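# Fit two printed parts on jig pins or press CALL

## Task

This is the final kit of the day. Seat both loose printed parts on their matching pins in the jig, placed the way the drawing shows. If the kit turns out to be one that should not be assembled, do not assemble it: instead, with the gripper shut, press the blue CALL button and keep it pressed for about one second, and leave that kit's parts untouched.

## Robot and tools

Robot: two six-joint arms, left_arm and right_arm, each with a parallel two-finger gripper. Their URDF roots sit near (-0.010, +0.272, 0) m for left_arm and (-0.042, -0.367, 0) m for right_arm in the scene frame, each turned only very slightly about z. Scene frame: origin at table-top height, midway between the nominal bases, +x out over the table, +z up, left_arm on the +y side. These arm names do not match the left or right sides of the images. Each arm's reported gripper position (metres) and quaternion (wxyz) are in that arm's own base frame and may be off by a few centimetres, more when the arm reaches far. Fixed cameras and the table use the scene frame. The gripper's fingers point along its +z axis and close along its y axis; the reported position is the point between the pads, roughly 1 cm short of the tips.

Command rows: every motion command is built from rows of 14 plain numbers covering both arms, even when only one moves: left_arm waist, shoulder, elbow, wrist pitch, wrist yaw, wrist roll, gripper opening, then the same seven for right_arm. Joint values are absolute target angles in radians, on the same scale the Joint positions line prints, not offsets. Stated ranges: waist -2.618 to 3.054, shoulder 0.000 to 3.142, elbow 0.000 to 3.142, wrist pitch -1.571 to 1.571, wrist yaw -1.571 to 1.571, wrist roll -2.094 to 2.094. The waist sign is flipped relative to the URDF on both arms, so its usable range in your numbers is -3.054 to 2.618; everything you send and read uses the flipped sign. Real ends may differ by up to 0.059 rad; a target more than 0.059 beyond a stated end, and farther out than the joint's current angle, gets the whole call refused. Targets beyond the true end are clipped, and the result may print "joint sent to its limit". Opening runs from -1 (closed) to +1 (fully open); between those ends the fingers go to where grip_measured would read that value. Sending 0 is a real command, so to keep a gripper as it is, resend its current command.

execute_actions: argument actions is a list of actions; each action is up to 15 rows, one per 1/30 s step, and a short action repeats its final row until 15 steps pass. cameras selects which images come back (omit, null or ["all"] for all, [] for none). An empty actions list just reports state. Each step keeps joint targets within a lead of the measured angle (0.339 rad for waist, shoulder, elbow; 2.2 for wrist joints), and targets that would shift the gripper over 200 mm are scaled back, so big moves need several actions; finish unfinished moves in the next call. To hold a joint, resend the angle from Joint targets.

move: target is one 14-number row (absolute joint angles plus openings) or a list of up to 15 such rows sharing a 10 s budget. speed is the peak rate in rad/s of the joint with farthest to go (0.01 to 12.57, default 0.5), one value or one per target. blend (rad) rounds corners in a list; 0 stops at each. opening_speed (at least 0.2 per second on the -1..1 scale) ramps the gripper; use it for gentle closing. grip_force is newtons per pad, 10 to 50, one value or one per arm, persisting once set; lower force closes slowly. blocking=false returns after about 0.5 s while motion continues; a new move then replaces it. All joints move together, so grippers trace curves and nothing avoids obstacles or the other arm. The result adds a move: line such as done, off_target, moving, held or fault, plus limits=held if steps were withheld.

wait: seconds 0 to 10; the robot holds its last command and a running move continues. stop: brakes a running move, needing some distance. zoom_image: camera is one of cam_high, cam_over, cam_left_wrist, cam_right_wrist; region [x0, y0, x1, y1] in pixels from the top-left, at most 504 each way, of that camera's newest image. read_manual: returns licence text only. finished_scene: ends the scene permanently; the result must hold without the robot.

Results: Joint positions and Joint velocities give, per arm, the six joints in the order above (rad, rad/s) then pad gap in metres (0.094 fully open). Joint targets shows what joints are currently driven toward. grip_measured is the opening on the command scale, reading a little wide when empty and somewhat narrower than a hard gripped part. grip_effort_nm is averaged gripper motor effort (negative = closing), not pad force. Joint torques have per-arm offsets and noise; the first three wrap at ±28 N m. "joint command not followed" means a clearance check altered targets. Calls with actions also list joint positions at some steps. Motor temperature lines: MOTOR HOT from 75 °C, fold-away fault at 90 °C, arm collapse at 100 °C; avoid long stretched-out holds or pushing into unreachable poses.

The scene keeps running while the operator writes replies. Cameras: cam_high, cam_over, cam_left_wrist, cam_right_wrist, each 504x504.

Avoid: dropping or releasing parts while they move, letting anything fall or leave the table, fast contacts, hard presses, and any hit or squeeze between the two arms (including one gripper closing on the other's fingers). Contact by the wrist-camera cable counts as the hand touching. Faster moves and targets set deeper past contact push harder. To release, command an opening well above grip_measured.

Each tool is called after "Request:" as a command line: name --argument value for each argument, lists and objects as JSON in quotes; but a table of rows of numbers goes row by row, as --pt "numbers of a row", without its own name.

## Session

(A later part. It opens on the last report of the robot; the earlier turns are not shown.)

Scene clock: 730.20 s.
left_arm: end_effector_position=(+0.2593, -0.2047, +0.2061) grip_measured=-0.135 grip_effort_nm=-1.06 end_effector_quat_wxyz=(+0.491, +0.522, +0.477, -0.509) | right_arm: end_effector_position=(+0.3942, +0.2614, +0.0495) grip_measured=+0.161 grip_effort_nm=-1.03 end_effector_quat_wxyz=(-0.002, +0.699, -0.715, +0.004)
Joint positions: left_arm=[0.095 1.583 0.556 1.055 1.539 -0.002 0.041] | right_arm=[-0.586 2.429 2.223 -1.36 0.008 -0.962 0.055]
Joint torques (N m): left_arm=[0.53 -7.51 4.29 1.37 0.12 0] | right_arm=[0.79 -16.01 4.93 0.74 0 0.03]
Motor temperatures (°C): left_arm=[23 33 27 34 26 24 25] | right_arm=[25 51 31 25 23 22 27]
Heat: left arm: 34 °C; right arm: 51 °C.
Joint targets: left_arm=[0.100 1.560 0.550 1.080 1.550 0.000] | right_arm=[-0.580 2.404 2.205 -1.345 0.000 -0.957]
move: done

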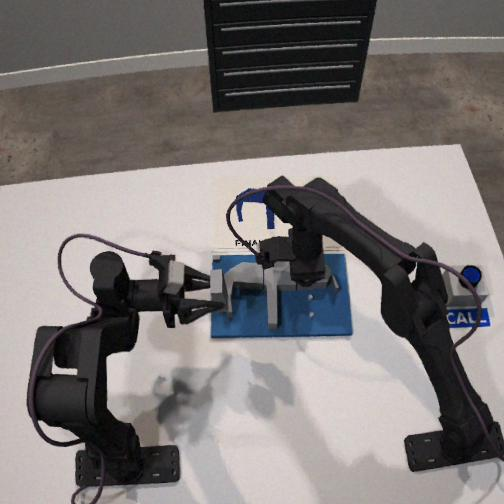

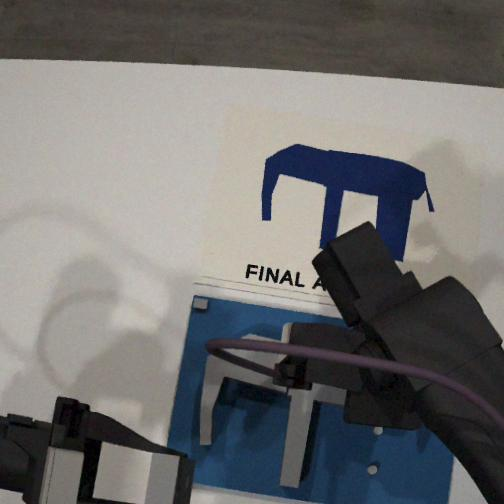

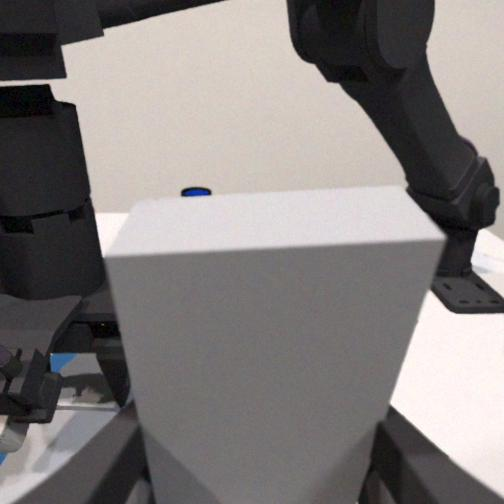

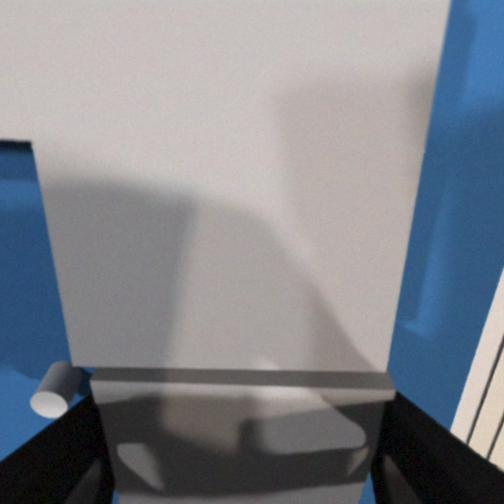

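Request:
move --target '[0.1,1.56,0.55,1.08,1.55,0,-0.22, -0.580,2.404,2.18,-1.32,0,-0.957,0.05]' --speed 0.05 --cameras '["cam_high","cam_right_wrist","cam_left_wrist"]'

Request:
zoom_image --camera "cam_high" --region '[240, 230, 360, 350]'

Scene clock: 740.33 s.
left_arm: end_effector_position=(+0.2593, -0.2047, +0.2061) grip_measured=-0.135 grip_effort_nm=-1.06 end_effector_quat_wxyz=(+0.491, +0.522, +0.477, -0.509) | right_arm: end_effector_position=(+0.3942, +0.2614, +0.0490) grip_measured=+0.161 grip_effort_nm=-1.02 end_effector_quat_wxyz=(-0.005, +0.699, -0.715, +0.005)
Joint positions: left_arm=[0.095 1.583 0.556 1.055 1.539 -0.002 0.041] | right_arm=[-0.586 2.418 2.202 -1.343 0.008 -0.961 0.055]
Joint torques (N m): left_arm=[0.53 -7.47 4.34 1.37 0.13 0] | right_arm=[0.66 -15.17 4.46 0.79 -0.07 0.01]
Heat: left arm: 34 °C; right arm: 48 °C.
Joint targets: left_arm=[0.100 1.560 0.550 1.080 1.550 0.000] | right_arm=[-0.580 2.404 2.180 -1.320 0.000 -0.957]
move: done
Images, in order (width x height): cam_high 504x504, cam_left_wrist 504x504, cam_right_wrist 504x504.

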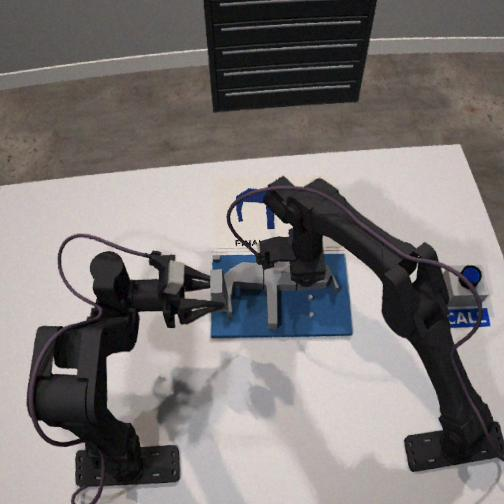

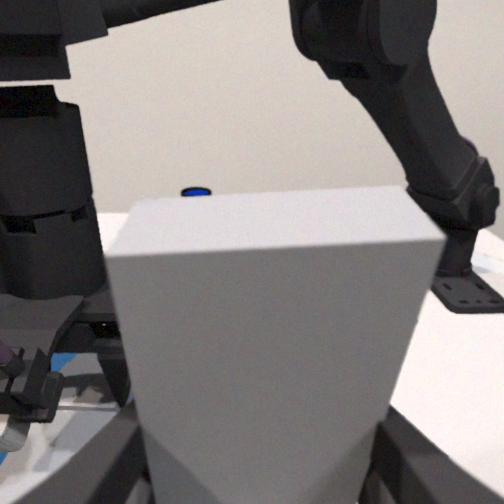

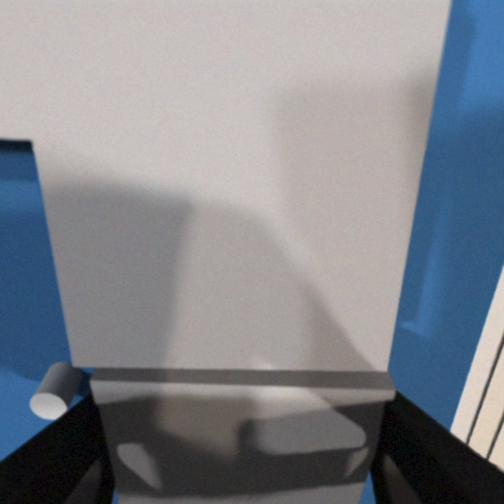

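Scaled by 4.200.

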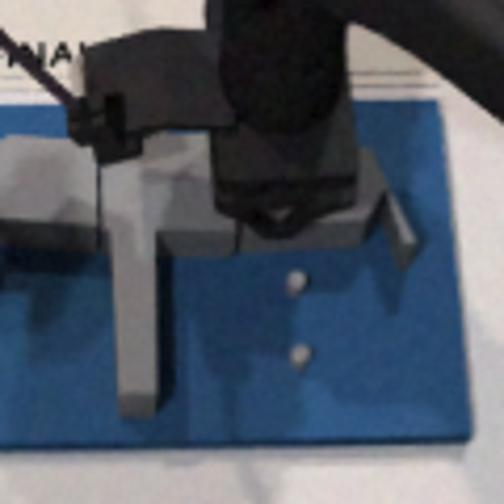

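Request:
move --target '[0.1,1.56,0.55,1.08,1.55,0,-0.22, -0.580,2.404,2.18,-1.32,0,-0.957,0.5]' --opening_speed 0.4 --cameras '["cam_high","cam_right_wrist","cam_left_wrist"]'

Request:
zoom_image --camera "cam_high" --region '[240, 230, 360, 350]'

Scene clock: 749.87 s.
left_arm: end_effector_position=(+0.2593, -0.2047, +0.2061) grip_measured=-0.135 grip_effort_nm=-1.06 end_effector_quat_wxyz=(+0.491, +0.522, +0.477, -0.509) | right_arm: end_effector_position=(+0.3962, +0.2627, +0.0475) grip_measured=+0.498 grip_effort_nm=0.13 end_effector_quat_wxyz=(-0.010, +0.699, -0.715, +0.006)
Joint positions: left_arm=[0.095 1.583 0.556 1.055 1.539 -0.002 0.041] | right_arm=[-0.586 2.418 2.196 -1.327 0.008 -0.961 0.07]
Joint torques (N m): left_arm=[0.51 -7.42 4.33 1.38 0.14 0.01] | right_arm=[0.62 -15.2 5.18 0.69 -0.03 0.07]
Motor temperatures (°C): left_arm=[23 32 27 34 26 24 25] | right_arm=[25 45 31 25 23 22 27]
Heat: left arm: 34 °C; right arm: 45 °C.
Joint targets: left_arm=[0.100 1.560 0.550 1.080 1.550 0.000] | right_arm=[-0.580 2.404 2.180 -1.320 0.000 -0.957]
move: done
Images, in order (width x height): cam_high 504x504, cam_left_wrist 504x504, cam_right_wrist 504x504.

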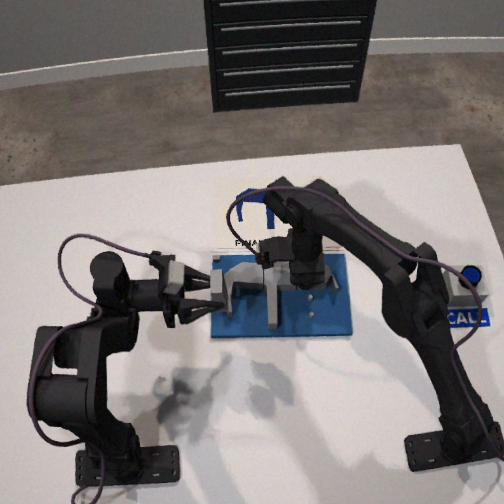

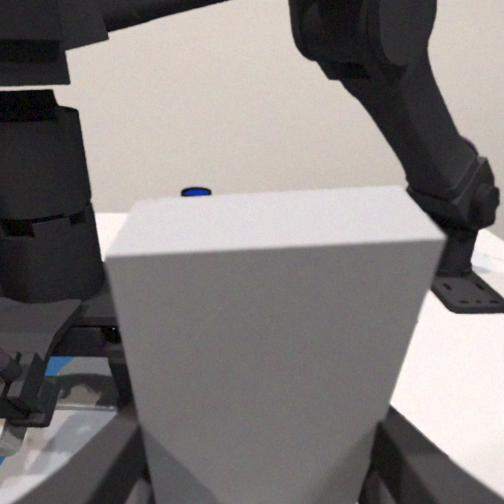

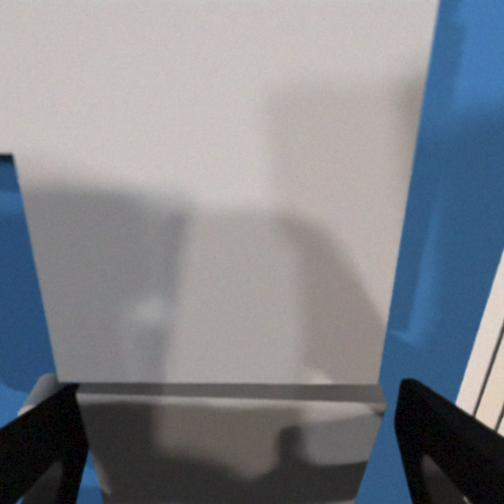

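Scaled by 4.200.

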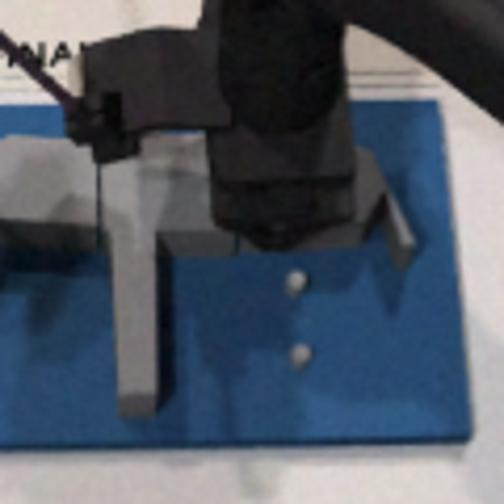

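Request:
move --pt "0.1 1.56 0.55 1.08 1.55 0 -0.22 -0.580 2.42 2.24 -1.37 0 -0.957 0.5" --pt "0.1 1.56 0.55 1.08 1.55 0 -0.22 -0.580 2.43 2.44 -1.54 0 -0.957 0.6" --pt "0.1 1.56 0.55 1.08 1.55 0 -0.22 -0.45 1.9 2.3 -1.4 0 -0.5 0.6" --speed '[0.08,0.25,0.6]' --blend '[0.03,0.05,0]'

Request:
zoom_image --camera "cam_over" --region '[180, 290, 490, 504]'

Request:
zoom_image --camera "cam_high" --region '[200, 230, 360, 350]'

Scene clock: 761.20 s.
left_arm: end_effector_position=(+0.2593, -0.2047, +0.2061) grip_measured=-0.135 grip_effort_nm=-1.06 end_effector_quat_wxyz=(+0.491, +0.522, +0.477, -0.509) | right_arm: end_effector_position=(+0.3990, +0.1937, +0.3136) grip_measured=+0.598 grip_effort_nm=0.12 end_effector_quat_wxyz=(+0.289, -0.442, +0.849, -0.012)
Joint positions: left_arm=[0.095 1.583 0.556 1.055 1.539 -0.002 0.041] | right_arm=[-0.453 1.899 2.315 -1.401 0.008 -0.509 0.075]
Joint torques (N m): left_arm=[0.65 -7.49 4.3 1.36 0.12 0] | right_arm=[0.14 -9.16 4.9 1.87 -0.02 0.09]
Heat: left arm: 34 °C; right arm: 44 °C.
Joint targets: left_arm=[0.100 1.560 0.550 1.080 1.550 0.000] | right_arm=[-0.450 1.900 2.300 -1.400 0.000 -0.500]
move: done; blend cut to 0 rad at target 2

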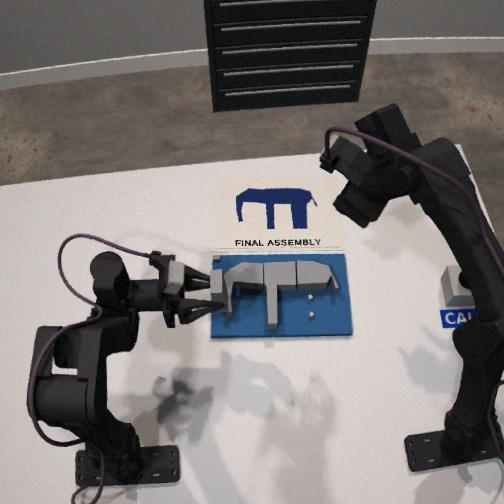

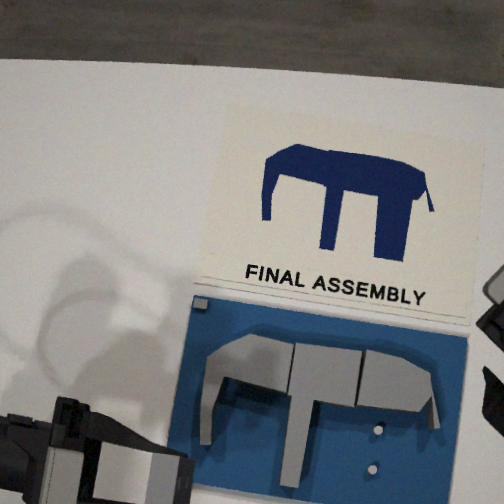

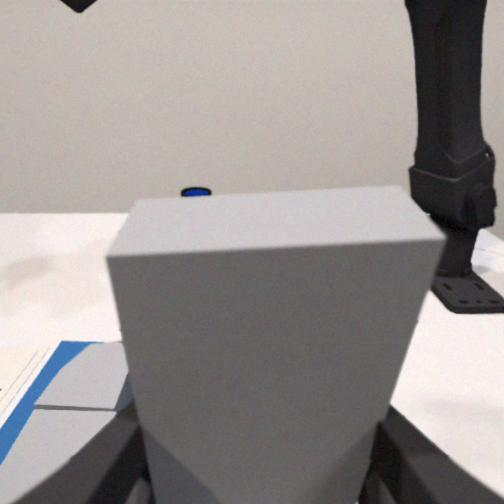

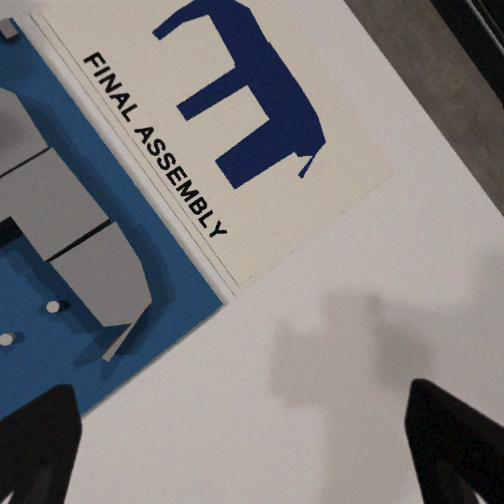

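Scaled by 1.626.

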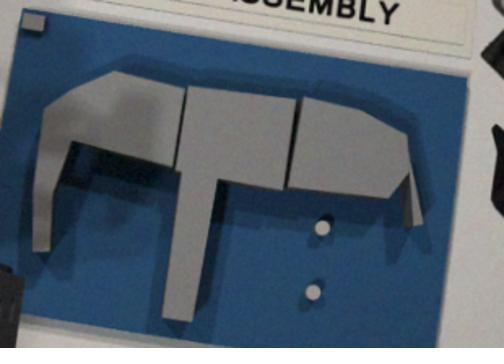

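Scaled by 3.150.

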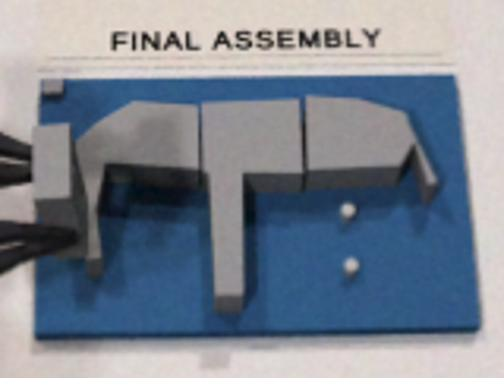

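Request:
move --pt "0.1 1.56 0.8 0.5 0.8 -0.3 -0.22 0.3 1.2 1.4 -0.8 0 0 0.6" --pt "0.8 2.0 2.0 -1.1 0 -0.8 -0.22 0.4 1.0 1.2 -0.6 0 0 0.6" --pt "1.048 2.29 2.14 -1.41 0 -1.05 -0.22 0.4 1.0 1.2 -0.6 0 0 0.6" --speed '[0.7,0.7,0.4]' --blend '[0.1,0.1,0]'

Request:
zoom_image --camera "cam_left_wrist" --region '[0, 0, 504, 504]'

Scene clock: 808.90 s.
left_arm: end_effector_position=(+0.2170, -0.3863, +0.0852) grip_measured=-0.135 grip_effort_nm=-1.06 end_effector_quat_wxyz=(-0.009, +0.007, +1.000, -0.005) | right_arm: end_effector_position=(+0.3134, -0.1297, +0.3554) grip_measured=+0.598 grip_effort_nm=0.12 end_effector_quat_wxyz=(+0.544, +0.161, +0.816, -0.112)
Joint positions: left_arm=[1.053 2.28 2.105 -1.398 0.021 -1.04 0.041] | right_arm=[0.394 1.012 1.218 -0.599 0.003 -0.006 0.075]
Joint velocities: left_arm=[-0.012 -0.017 0.007 0.154 -0.022 0.007 -0.001] | right_arm=[within noise]
Joint torques (N m): left_arm=[-0.4 -11.15 8.27 0.07 -0.21 -0.08] | right_arm=[0.59 -3.41 5.87 2.67 -0.06 0.06]
Heat: left arm: 33 °C; right arm: 41 °C.
Joint targets: left_arm=[1.048 2.290 2.140 -1.410 0.000 -1.050] | right_arm=[0.400 1.000 1.200 -0.600 0.000 0.000]
move: done

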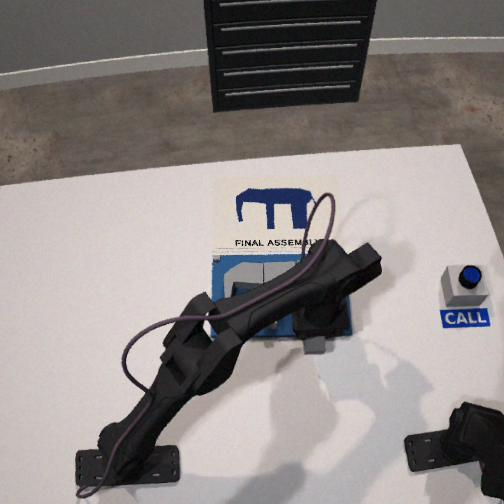

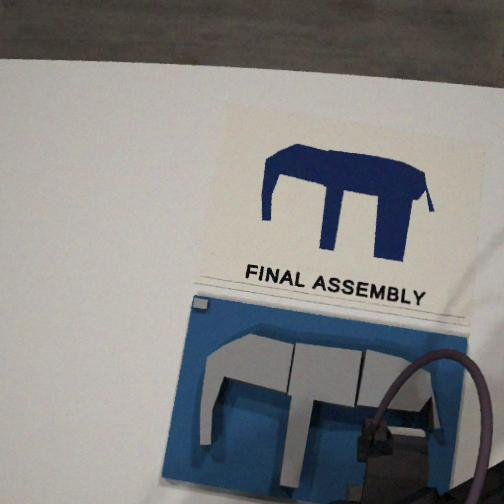

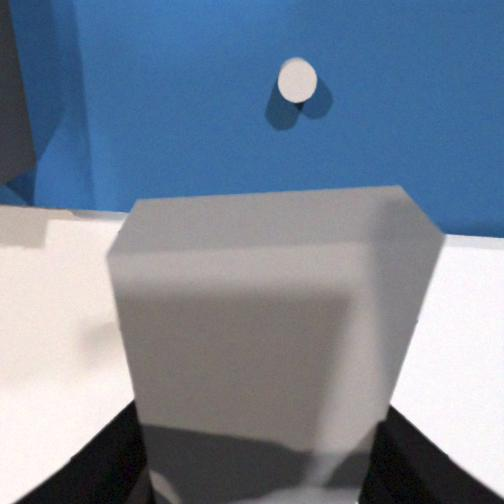

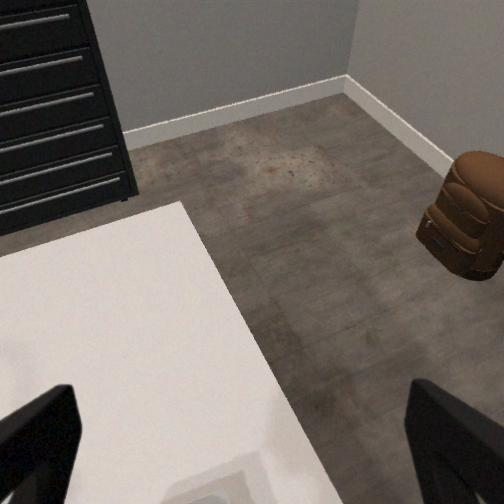

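Scaled by 1.000.

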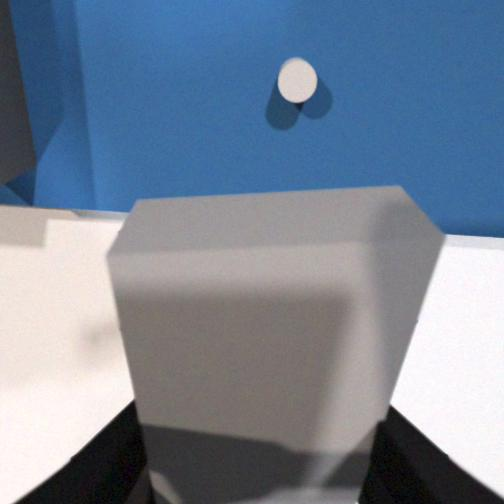

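Request:
move --target '[1.186,2.154,1.80,-1.217,0,-1.172,-0.22, 0.4,1.0,1.2,-0.6,0,0,0.6]' --speed 0.4 --cameras '["cam_high","cam_left_wrist"]'

Scene clock: 892.37 s.
left_arm: end_effector_position=(+0.1538, -0.3824, +0.0378) grip_measured=-0.135 grip_effort_nm=-1.06 end_effector_quat_wxyz=(-0.020, +0.011, +0.999, +0.024) | right_arm: end_effector_position=(+0.3134, -0.1297, +0.3554) grip_measured=+0.598 grip_effort_nm=0.12 end_effector_quat_wxyz=(+0.544, +0.161, +0.816, -0.112)
Joint positions: left_arm=[1.183 2.215 1.808 -1.224 0.018 -1.161 0.041] | right_arm=[0.394 1.012 1.218 -0.599 0.003 -0.006 0.075]
Joint torques (N m): left_arm=[0.35 -16.47 4.7 0.13 -0.19 -0.11] | right_arm=[0.83 -3.21 5.97 2.65 -0.02 0.08]
Motor temperatures (°C): left_arm=[23 34 30 27 26 24 25] | right_arm=[25 34 31 33 23 22 25]
Heat: left arm: 34 °C; right arm: 34 °C.
Joint targets: left_arm=[1.186 2.154 1.800 -1.217 0.000 -1.172] | right_arm=[0.400 1.000 1.200 -0.600 0.000 0.000]
move: off_target (left_arm); left_arm: the shoulder is farthest, 0.061 rad from its target
Images, in order (width x height): cam_high 504x504, cam_left_wrist 504x504.

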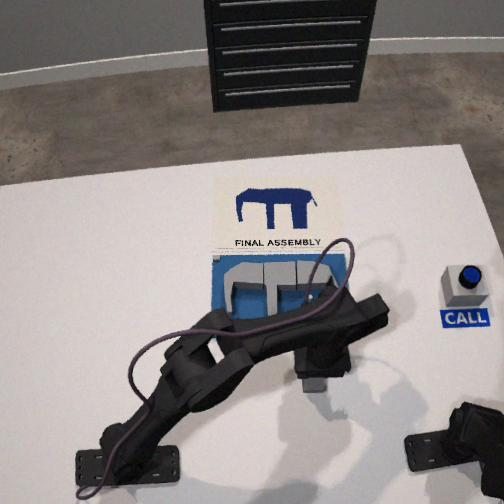

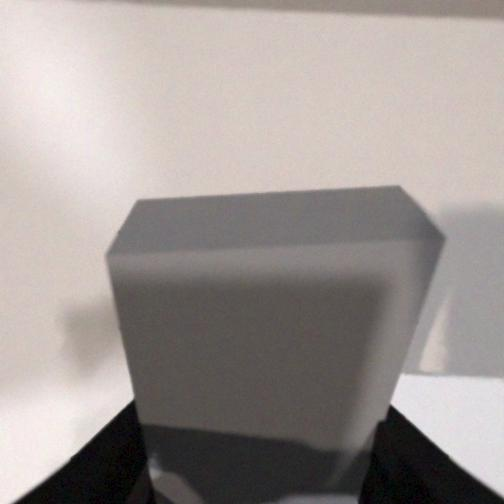

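Request:
move --pt "1.186 2.15 1.78 -1.17 0 -1.172 -0.22 0.4 1.0 1.2 -0.6 0 0 0.6" --pt "1.186 2.135 1.71 -1.10 0 -1.172 -0.22 0.4 1.0 1.2 -0.6 0 0 0.6" --speed 0.1 --cameras '["cam_high","cam_left_wrist"]'

Scene clock: 904.20 s.
left_arm: end_effector_position=(+0.1549, -0.3850, +0.0274) grip_measured=-0.135 grip_effort_nm=-1.05 end_effector_quat_wxyz=(-0.011, +0.010, +1.000, +0.002) | right_arm: end_effector_position=(+0.3134, -0.1297, +0.3554) grip_measured=+0.598 grip_effort_nm=0.12 end_effector_quat_wxyz=(+0.544, +0.161, +0.816, -0.112)
Joint positions: left_arm=[1.183 2.186 1.722 -1.119 0.018 -1.162 0.041] | right_arm=[0.394 1.012 1.218 -0.599 0.003 -0.006 0.075]
Joint torques (N m): left_arm=[0.24 -15.47 4.38 0.34 -0.2 -0.11] | right_arm=[0.55 -3.23 5.78 2.69 0 0]
Motor temperatures (°C): left_arm=[23 39 29 27 26 24 25] | right_arm=[25 33 31 34 23 22 25]
Heat: left arm: 39 °C; right arm: 34 °C.
Joint targets: left_arm=[1.186 2.135 1.710 -1.100 0.000 -1.172] | right_arm=[0.400 1.000 1.200 -0.600 0.000 0.000]
move: off_target (left_arm); left_arm: the shoulder is farthest, 0.051 rad from its target
Images, in order (width x height): cam_high 504x504, cam_left_wrist 504x504.

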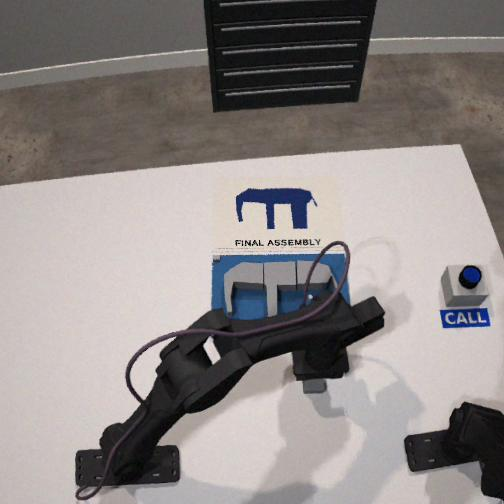

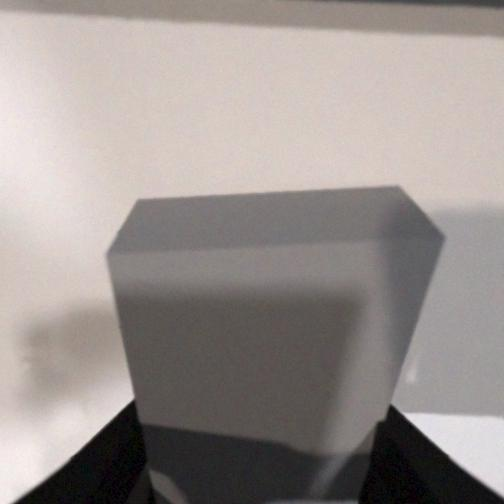

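Request:
move --target '[1.186,2.128,1.665,-1.06,0,-1.172,-0.22, 0.4,1.0,1.2,-0.6,0,0,0.6]' --speed 0.06 --cameras '["cam_high","cam_left_wrist"]'

Request:
zoom_image --camera "cam_high" --region '[270, 330, 370, 430]'

Scene clock: 911.03 s.
left_arm: end_effector_position=(+0.1547, -0.3847, +0.0267) grip_measured=-0.135 grip_effort_nm=-1.06 end_effector_quat_wxyz=(-0.007, +0.010, +1.000, -0.008) | right_arm: end_effector_position=(+0.3134, -0.1297, +0.3554) grip_measured=+0.598 grip_effort_nm=0.12 end_effector_quat_wxyz=(+0.544, +0.161, +0.816, -0.112)
Joint positions: left_arm=[1.183 2.164 1.682 -1.08 0.018 -1.162 0.041] | right_arm=[0.394 1.012 1.218 -0.599 0.003 -0.006 0.075]
Joint torques (N m): left_arm=[0.32 -14 4.03 0.38 -0.19 -0.1] | right_arm=[0.73 -3.36 5.86 2.71 0.05 0.1]
Heat: left arm: 40 °C; right arm: 34 °C.
Joint targets: left_arm=[1.186 2.128 1.665 -1.060 0.000 -1.172] | right_arm=[0.400 1.000 1.200 -0.600 0.000 0.000]
move: off_target (left_arm); left_arm: the shoulder is farthest, 0.036 rad from its target
Images, in order (width x height): cam_high 504x504, cam_left_wrist 504x504.

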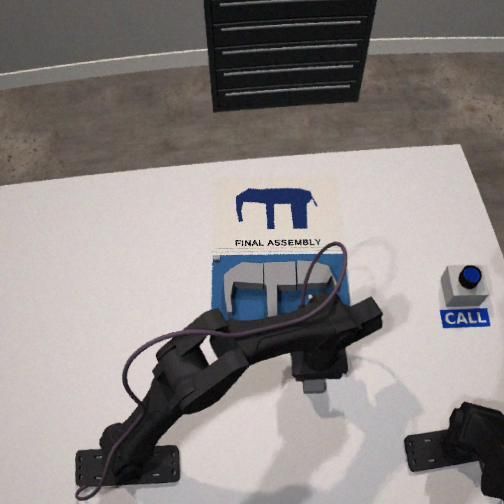

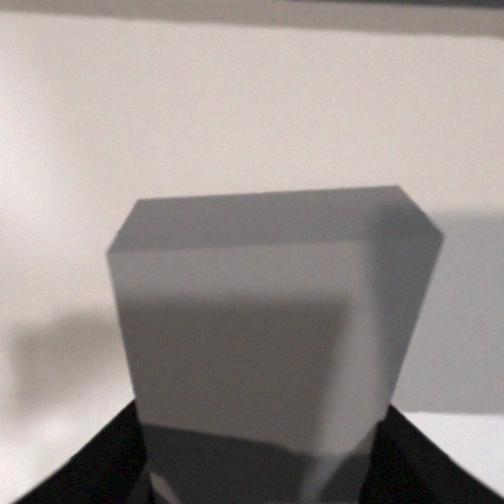

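Scaled by 5.040.

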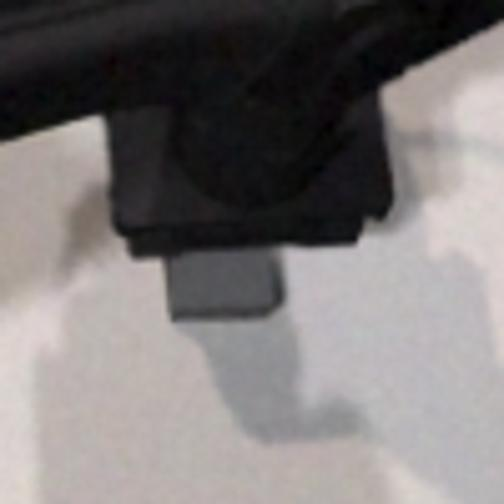

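Request:
move --target '[1.186,2.128,1.665,-1.06,0,-1.172,0.1, 0.4,1.0,1.2,-0.6,0,0,0.6]' --opening_speed 0.3 --cameras '["cam_left_wrist"]'

Request:
move --pt "1.186 2.128 1.665 -1.06 0 -1.172 0.5 0.4 1.0 1.2 -0.6 0 0 0.6" --pt "1.186 2.13 1.80 -1.19 0 -1.172 0.5 0.4 1.0 1.2 -0.6 0 0 1" --pt "1.186 2.05 2.0 -1.4 0 -1.172 0.5 0.4 1.0 1.2 -0.6 0 0 1" --pt "0 1.3 1.6 -0.6 0 0 0.5 0.3 1.0 1.2 -0.7 0 0 1" --speed '[0.1,0.15,0.3,0.8]' --blend '[0,0.05,0.05,0]'

Scene clock: 921.03 s.
left_arm: end_effector_position=(+0.1547, -0.3847, +0.0248) grip_measured=+0.098 grip_effort_nm=0.10 end_effector_quat_wxyz=(-0.006, +0.010, +1.000, -0.009) | right_arm: end_effector_position=(+0.3134, -0.1297, +0.3554) grip_measured=+0.598 grip_effort_nm=0.12 end_effector_quat_wxyz=(+0.544, +0.161, +0.816, -0.112)
Joint positions: left_arm=[1.183 2.164 1.675 -1.07 0.018 -1.162 0.052] | right_arm=[0.394 1.012 1.218 -0.599 0.003 -0.006 0.075]
Joint torques (N m): left_arm=[0.35 -13.98 4.6 0.31 -0.18 -0.1] | right_arm=[0.47 -3.22 6.04 2.64 0.03 0.07]
Heat: left arm: 40 °C; right arm: 34 °C.
Joint targets: left_arm=[1.186 2.128 1.665 -1.060 0.000 -1.172] | right_arm=[0.400 1.000 1.200 -0.600 0.000 0.000]
move: off_target (left_arm); left_arm: the shoulder is farthest, 0.036 rad from its target
Images, in order (width x height): cam_left_wrist 504x504.

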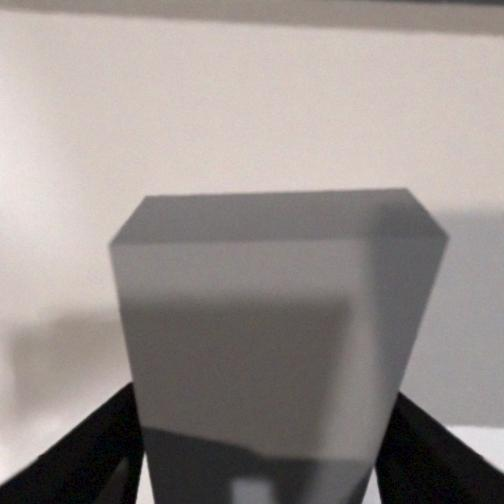

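Scene clock: 926.57 s.
left_arm: end_effector_position=(+0.4072, -0.0006, +0.4206) grip_measured=+0.498 grip_effort_nm=0.09 end_effector_quat_wxyz=(+0.580, -0.001, +0.814, -0.005) | right_arm: end_effector_position=(+0.3155, -0.0993, +0.3372) grip_measured=+0.998 grip_effort_nm=0.13 end_effector_quat_wxyz=(+0.515, +0.128, +0.843, -0.083)
Joint positions: left_arm=[0.002 1.315 1.61 -0.627 0.004 -0.008 0.07] | right_arm=[0.306 1.012 1.218 -0.679 0.003 -0.006 0.094]
Joint torques (N m): left_arm=[-0.23 -5.81 5.44 1.94 -0.05 0.05] | right_arm=[-0.76 -3.34 5.72 2.36 0 0.06]
Heat: left arm: 40 °C; right arm: 34 °C.
Joint targets: left_arm=[0.000 1.300 1.600 -0.600 0.000 0.000] | right_arm=[0.300 1.000 1.200 -0.700 0.000 0.000]
move: done; blend cut to 0 rad at target 2

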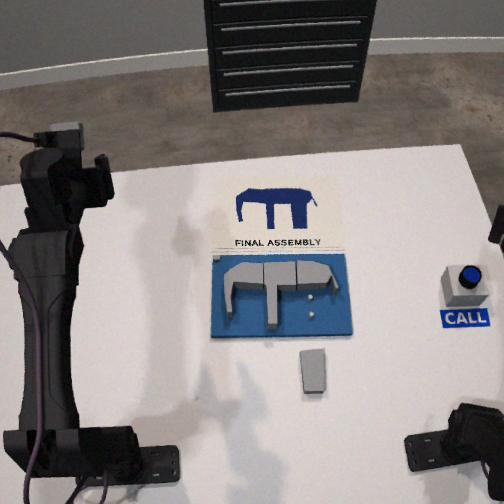

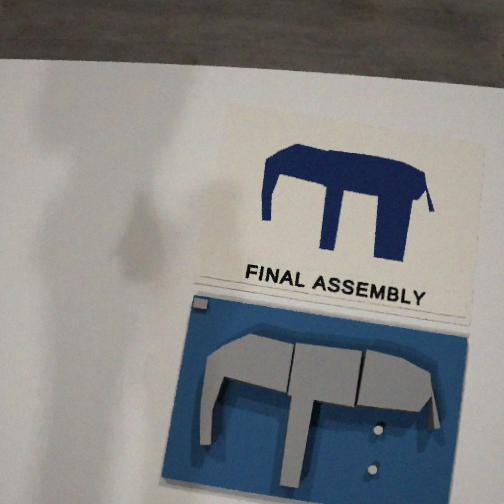

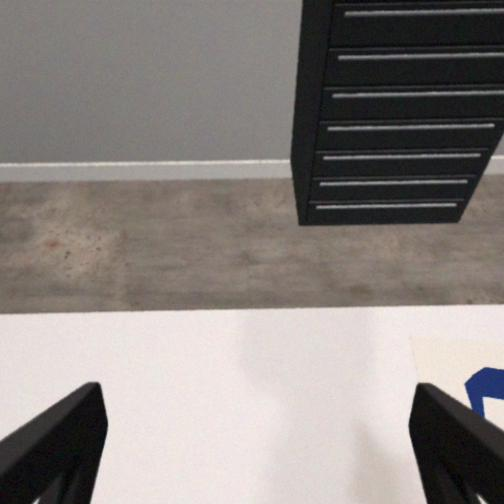

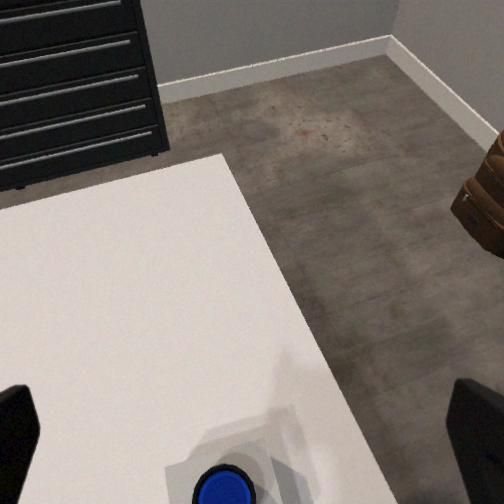

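Request:
move --pt "-0.3 1.2 1.6 -0.6 0 0 0.5 -0.7 1.3 1.5 -1.2 0 0.6 1" --pt "-0.3 1.2 1.6 -0.6 0 0 0.5 -0.953 1.755 1.41 -1.22 0 0.974 1" --speed '[0.9,0.6]' --blend '[0.2,0]' --cameras '["cam_high","cam_right_wrist"]'

Scene clock: 939.83 s.
left_arm: end_effector_position=(+0.3625, +0.1092, +0.4546) grip_measured=+0.498 grip_effort_nm=0.09 end_effector_quat_wxyz=(+0.611, -0.116, +0.778, +0.086) | right_arm: end_effector_position=(+0.1879, +0.2667, +0.1041) grip_measured=+0.998 grip_effort_nm=0.13 end_effector_quat_wxyz=(+0.007, +0.007, +1.000, +0.013)
Joint positions: left_arm=[-0.292 1.225 1.61 -0.626 0.004 -0.007 0.07] | right_arm=[-0.952 1.752 1.418 -1.206 -0.003 0.966 0.094]
Joint torques (N m): left_arm=[-0.65 -5.67 5.14 1.98 -0.07 0.05] | right_arm=[0.18 -8.18 5.96 0.5 0.1 0.05]
Heat: left arm: 37 °C; right arm: 32 °C.
Joint targets: left_arm=[-0.300 1.200 1.600 -0.600 0.000 0.000] | right_arm=[-0.953 1.755 1.410 -1.220 0.000 0.974]
move: done
Images, in order (width x height): cam_high 504x504, cam_right_wrist 504x504.

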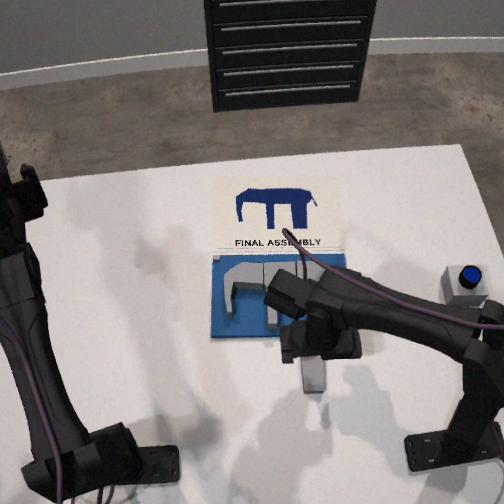

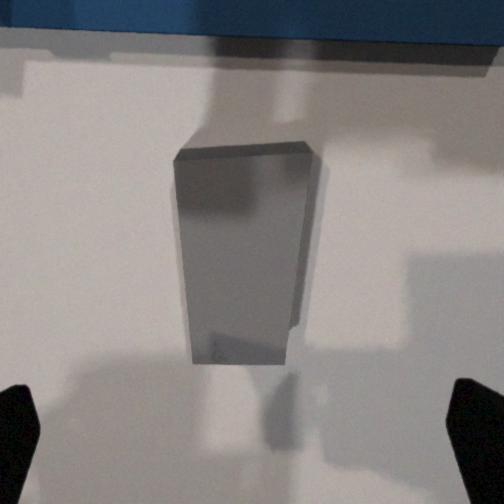

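Request:
move --target '[-0.3,1.2,1.6,-0.6,0,0,0.5, -0.973,1.865,1.235,-0.953,0,0.981,1]' --speed 0.25 --cameras '["cam_right_wrist"]'

Scene clock: 960.77 s.
left_arm: end_effector_position=(+0.3625, +0.1092, +0.4546) grip_measured=+0.498 grip_effort_nm=0.09 end_effector_quat_wxyz=(+0.611, -0.116, +0.778, +0.086) | right_arm: end_effector_position=(+0.1865, +0.2730, +0.0325) grip_measured=+0.998 grip_effort_nm=0.13 end_effector_quat_wxyz=(+0.001, +0.003, +1.000, +0.004)
Joint positions: left_arm=[-0.292 1.225 1.61 -0.626 0.004 -0.007 0.07] | right_arm=[-0.967 1.851 1.249 -0.961 -0.003 0.973 0.094]
Joint torques (N m): left_arm=[-0.68 -5.63 5.14 1.96 -0.05 0.06] | right_arm=[-0.75 -7.95 4.92 0.61 0.04 0.11]
Motor temperatures (°C): left_arm=[23 34 28 33 26 24 24] | right_arm=[25 33 31 30 23 22 24]
Heat: left arm: 34 °C; right arm: 33 °C.
Joint targets: left_arm=[-0.300 1.200 1.600 -0.600 0.000 0.000] | right_arm=[-0.973 1.865 1.235 -0.953 0.000 0.981]
move: done
Images, in order (width x height): cam_right_wrist 504x504.

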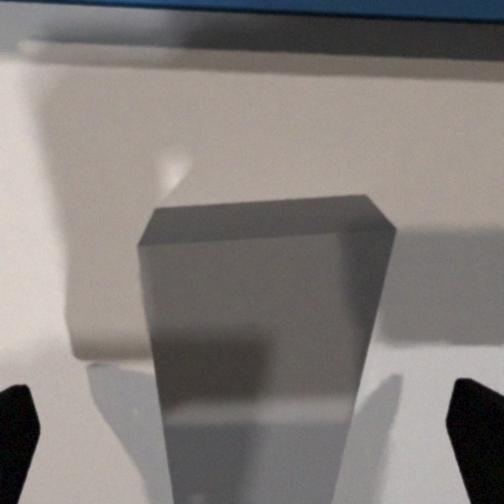

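Request:
move --target '[-0.3,1.2,1.6,-0.6,0,0,0.5, -0.973,1.865,1.235,-0.953,0,0.981,-0.22]' --opening_speed 0.7 --cameras '["cam_right_wrist"]'

Scene clock: 971.03 s.
left_arm: end_effector_position=(+0.3625, +0.1092, +0.4546) grip_measured=+0.498 grip_effort_nm=0.09 end_effector_quat_wxyz=(+0.611, -0.116, +0.778, +0.086) | right_arm: end_effector_position=(+0.1866, +0.2732, +0.0325) grip_measured=-0.152 grip_effort_nm=-0.95 end_effector_quat_wxyz=(+0.001, +0.004, +1.000, +0.005)
Joint positions: left_arm=[-0.292 1.225 1.61 -0.626 0.004 -0.007 0.07] | right_arm=[-0.967 1.851 1.249 -0.96 -0.003 0.974 0.04]
Joint torques (N m): left_arm=[-0.72 -5.57 5.15 1.98 -0.06 0.05] | right_arm=[-0.69 -7.51 5.09 0.64 0.05 0.06]
Heat: left arm: 33 °C; right arm: 33 °C.
Joint targets: left_arm=[-0.300 1.200 1.600 -0.600 0.000 0.000] | right_arm=[-0.973 1.865 1.235 -0.953 0.000 0.981]
move: done
Images, in order (width x height): cam_right_wrist 504x504.

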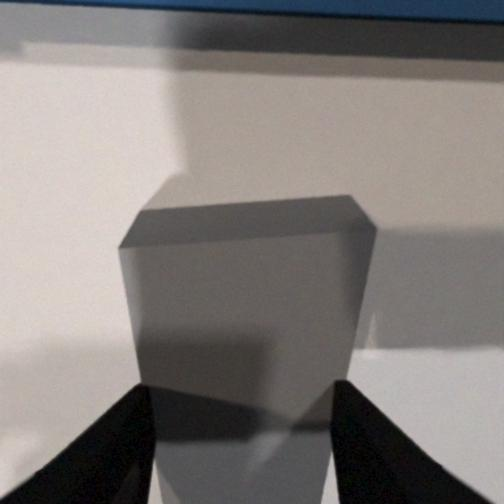

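Request:
move --pt "-0.3 1.2 1.6 -0.6 0 0 0.5 -0.967 1.83 1.42 -1.15 0 0.981 -0.22" --pt "-0.3 1.2 1.6 -0.6 0 0 0.5 -0.788 1.905 1.51 -1.168 0 0.825 -0.22" --speed '[0.25,0.3]' --blend '[0.04,0]' --cameras '["cam_right_wrist"]'

Request:
zoom_image --camera "cam_right_wrist" --region '[100, 0, 452, 252]'

Scene clock: 1005.93 s.
left_arm: end_effector_position=(+0.3625, +0.1092, +0.4546) grip_measured=+0.498 grip_effort_nm=0.09 end_effector_quat_wxyz=(+0.611, -0.116, +0.778, +0.086) | right_arm: end_effector_position=(+0.2480, +0.2522, +0.0767) grip_measured=-0.158 grip_effort_nm=-1.02 end_effector_quat_wxyz=(+0.001, +0.021, +1.000, +0.005)
Joint positions: left_arm=[-0.292 1.225 1.61 -0.626 0.004 -0.007 0.07] | right_arm=[-0.789 1.89 1.483 -1.155 -0.005 0.83 0.04]
Joint torques (N m): left_arm=[-0.69 -5.56 5.22 1.96 -0.05 0.07] | right_arm=[-0.17 -8.09 8.44 0.43 0.09 -0.03]
Heat: left arm: 35 °C; right arm: 33 °C.
Joint targets: left_arm=[-0.300 1.200 1.600 -0.600 0.000 0.000] | right_arm=[-0.788 1.905 1.510 -1.168 0.000 0.825]
move: done
Images, in order (width x height): cam_right_wrist 504x504.

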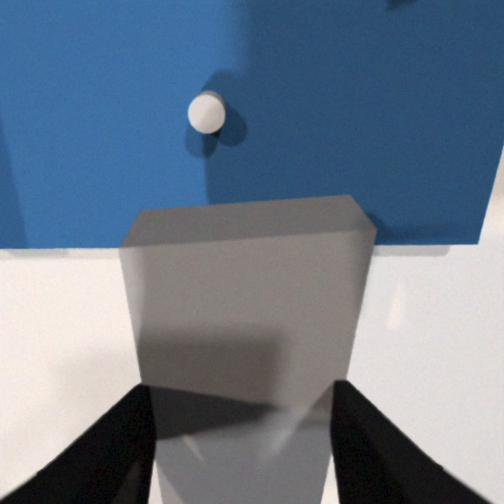

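Scaled by 1.432.

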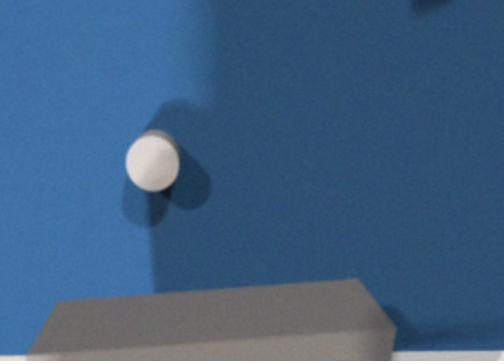

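Request:
move --target '[-0.3,1.2,1.6,-0.6,0,0,0.5, -0.662,2.145,1.843,-1.276,0,0.690,-0.22]' --speed 0.2 --cameras '["cam_right_wrist","cam_high"]'

Request:
zoom_image --camera "cam_right_wrist" --region '[50, 0, 450, 300]'

Scene clock: 1024.40 s.
left_arm: end_effector_position=(+0.3625, +0.1092, +0.4546) grip_measured=+0.498 grip_effort_nm=0.09 end_effector_quat_wxyz=(+0.611, -0.116, +0.778, +0.086) | right_arm: end_effector_position=(+0.3212, +0.2546, +0.0748) grip_measured=-0.158 grip_effort_nm=-1.02 end_effector_quat_wxyz=(-0.002, +0.014, +1.000, +0.001)
Joint positions: left_arm=[-0.292 1.225 1.61 -0.626 0.004 -0.007 0.07] | right_arm=[-0.666 2.126 1.816 -1.263 -0.005 0.695 0.04]
Joint torques (N m): left_arm=[-0.66 -5.56 5.12 1.97 -0.04 0.06] | right_arm=[0.53 -10.04 8.73 0.38 0.11 -0.04]
Heat: left arm: 36 °C; right arm: 33 °C.
Joint targets: left_arm=[-0.300 1.200 1.600 -0.600 0.000 0.000] | right_arm=[-0.662 2.145 1.843 -1.276 0.000 0.690]
move: done
Images, in order (width x height): cam_high 504x504, cam_right_wrist 504x504.

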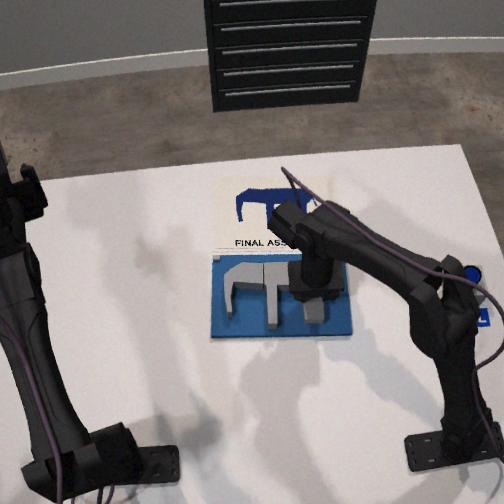

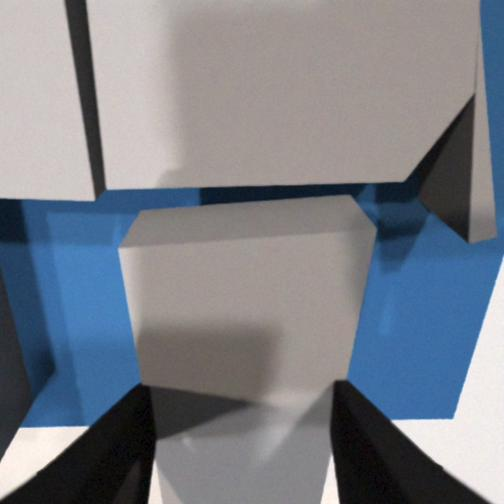

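Scaled by 1.260.

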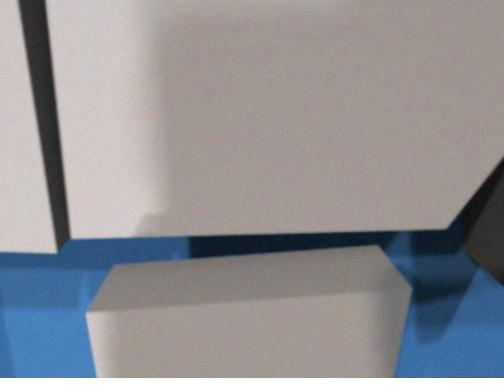

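Request:
move --target '[-0.3,1.2,1.6,-0.6,0,0,0.5, -0.662,2.152,1.752,-1.192,0,0.690,-0.22]' --speed 0.06 --cameras '["cam_right_wrist","cam_over"]'

Request:
zoom_image --camera "cam_over" --region '[280, 330, 480, 504]'

Scene clock: 1051.23 s.
left_arm: end_effector_position=(+0.3625, +0.1092, +0.4546) grip_measured=+0.498 grip_effort_nm=0.09 end_effector_quat_wxyz=(+0.611, -0.116, +0.778, +0.086) | right_arm: end_effector_position=(+0.3226, +0.2557, +0.0603) grip_measured=-0.158 grip_effort_nm=-1.02 end_effector_quat_wxyz=(+0.001, +0.014, +1.000, +0.003)
Joint positions: left_arm=[-0.292 1.225 1.61 -0.626 0.004 -0.007 0.07] | right_arm=[-0.666 2.131 1.766 -1.2 -0.005 0.694 0.04]
Joint torques (N m): left_arm=[-0.73 -5.63 5.11 1.97 -0.04 0.04] | right_arm=[0.1 -9.84 5.39 0.71 0.08 -0.04]
Heat: left arm: 36 °C; right arm: 33 °C.
Joint targets: left_arm=[-0.300 1.200 1.600 -0.600 0.000 0.000] | right_arm=[-0.662 2.152 1.752 -1.192 0.000 0.690]
move: done
Images, in order (width x height): cam_over 504x504, cam_right_wrist 504x504.

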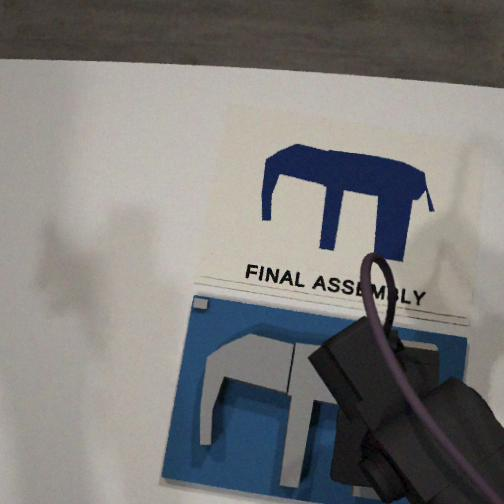

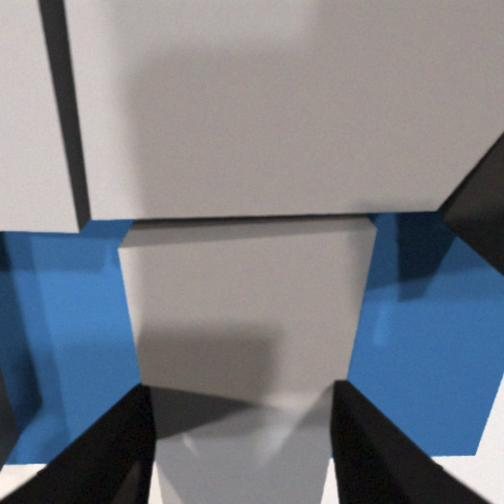

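Scaled by 2.520.

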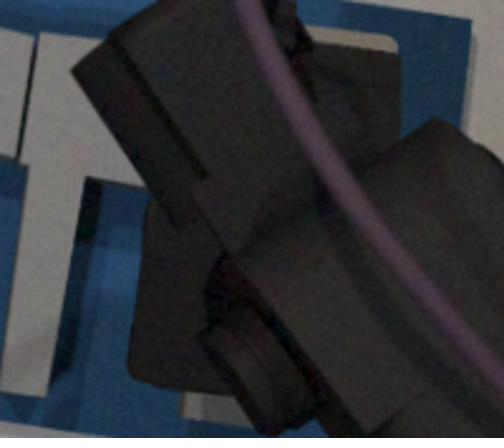

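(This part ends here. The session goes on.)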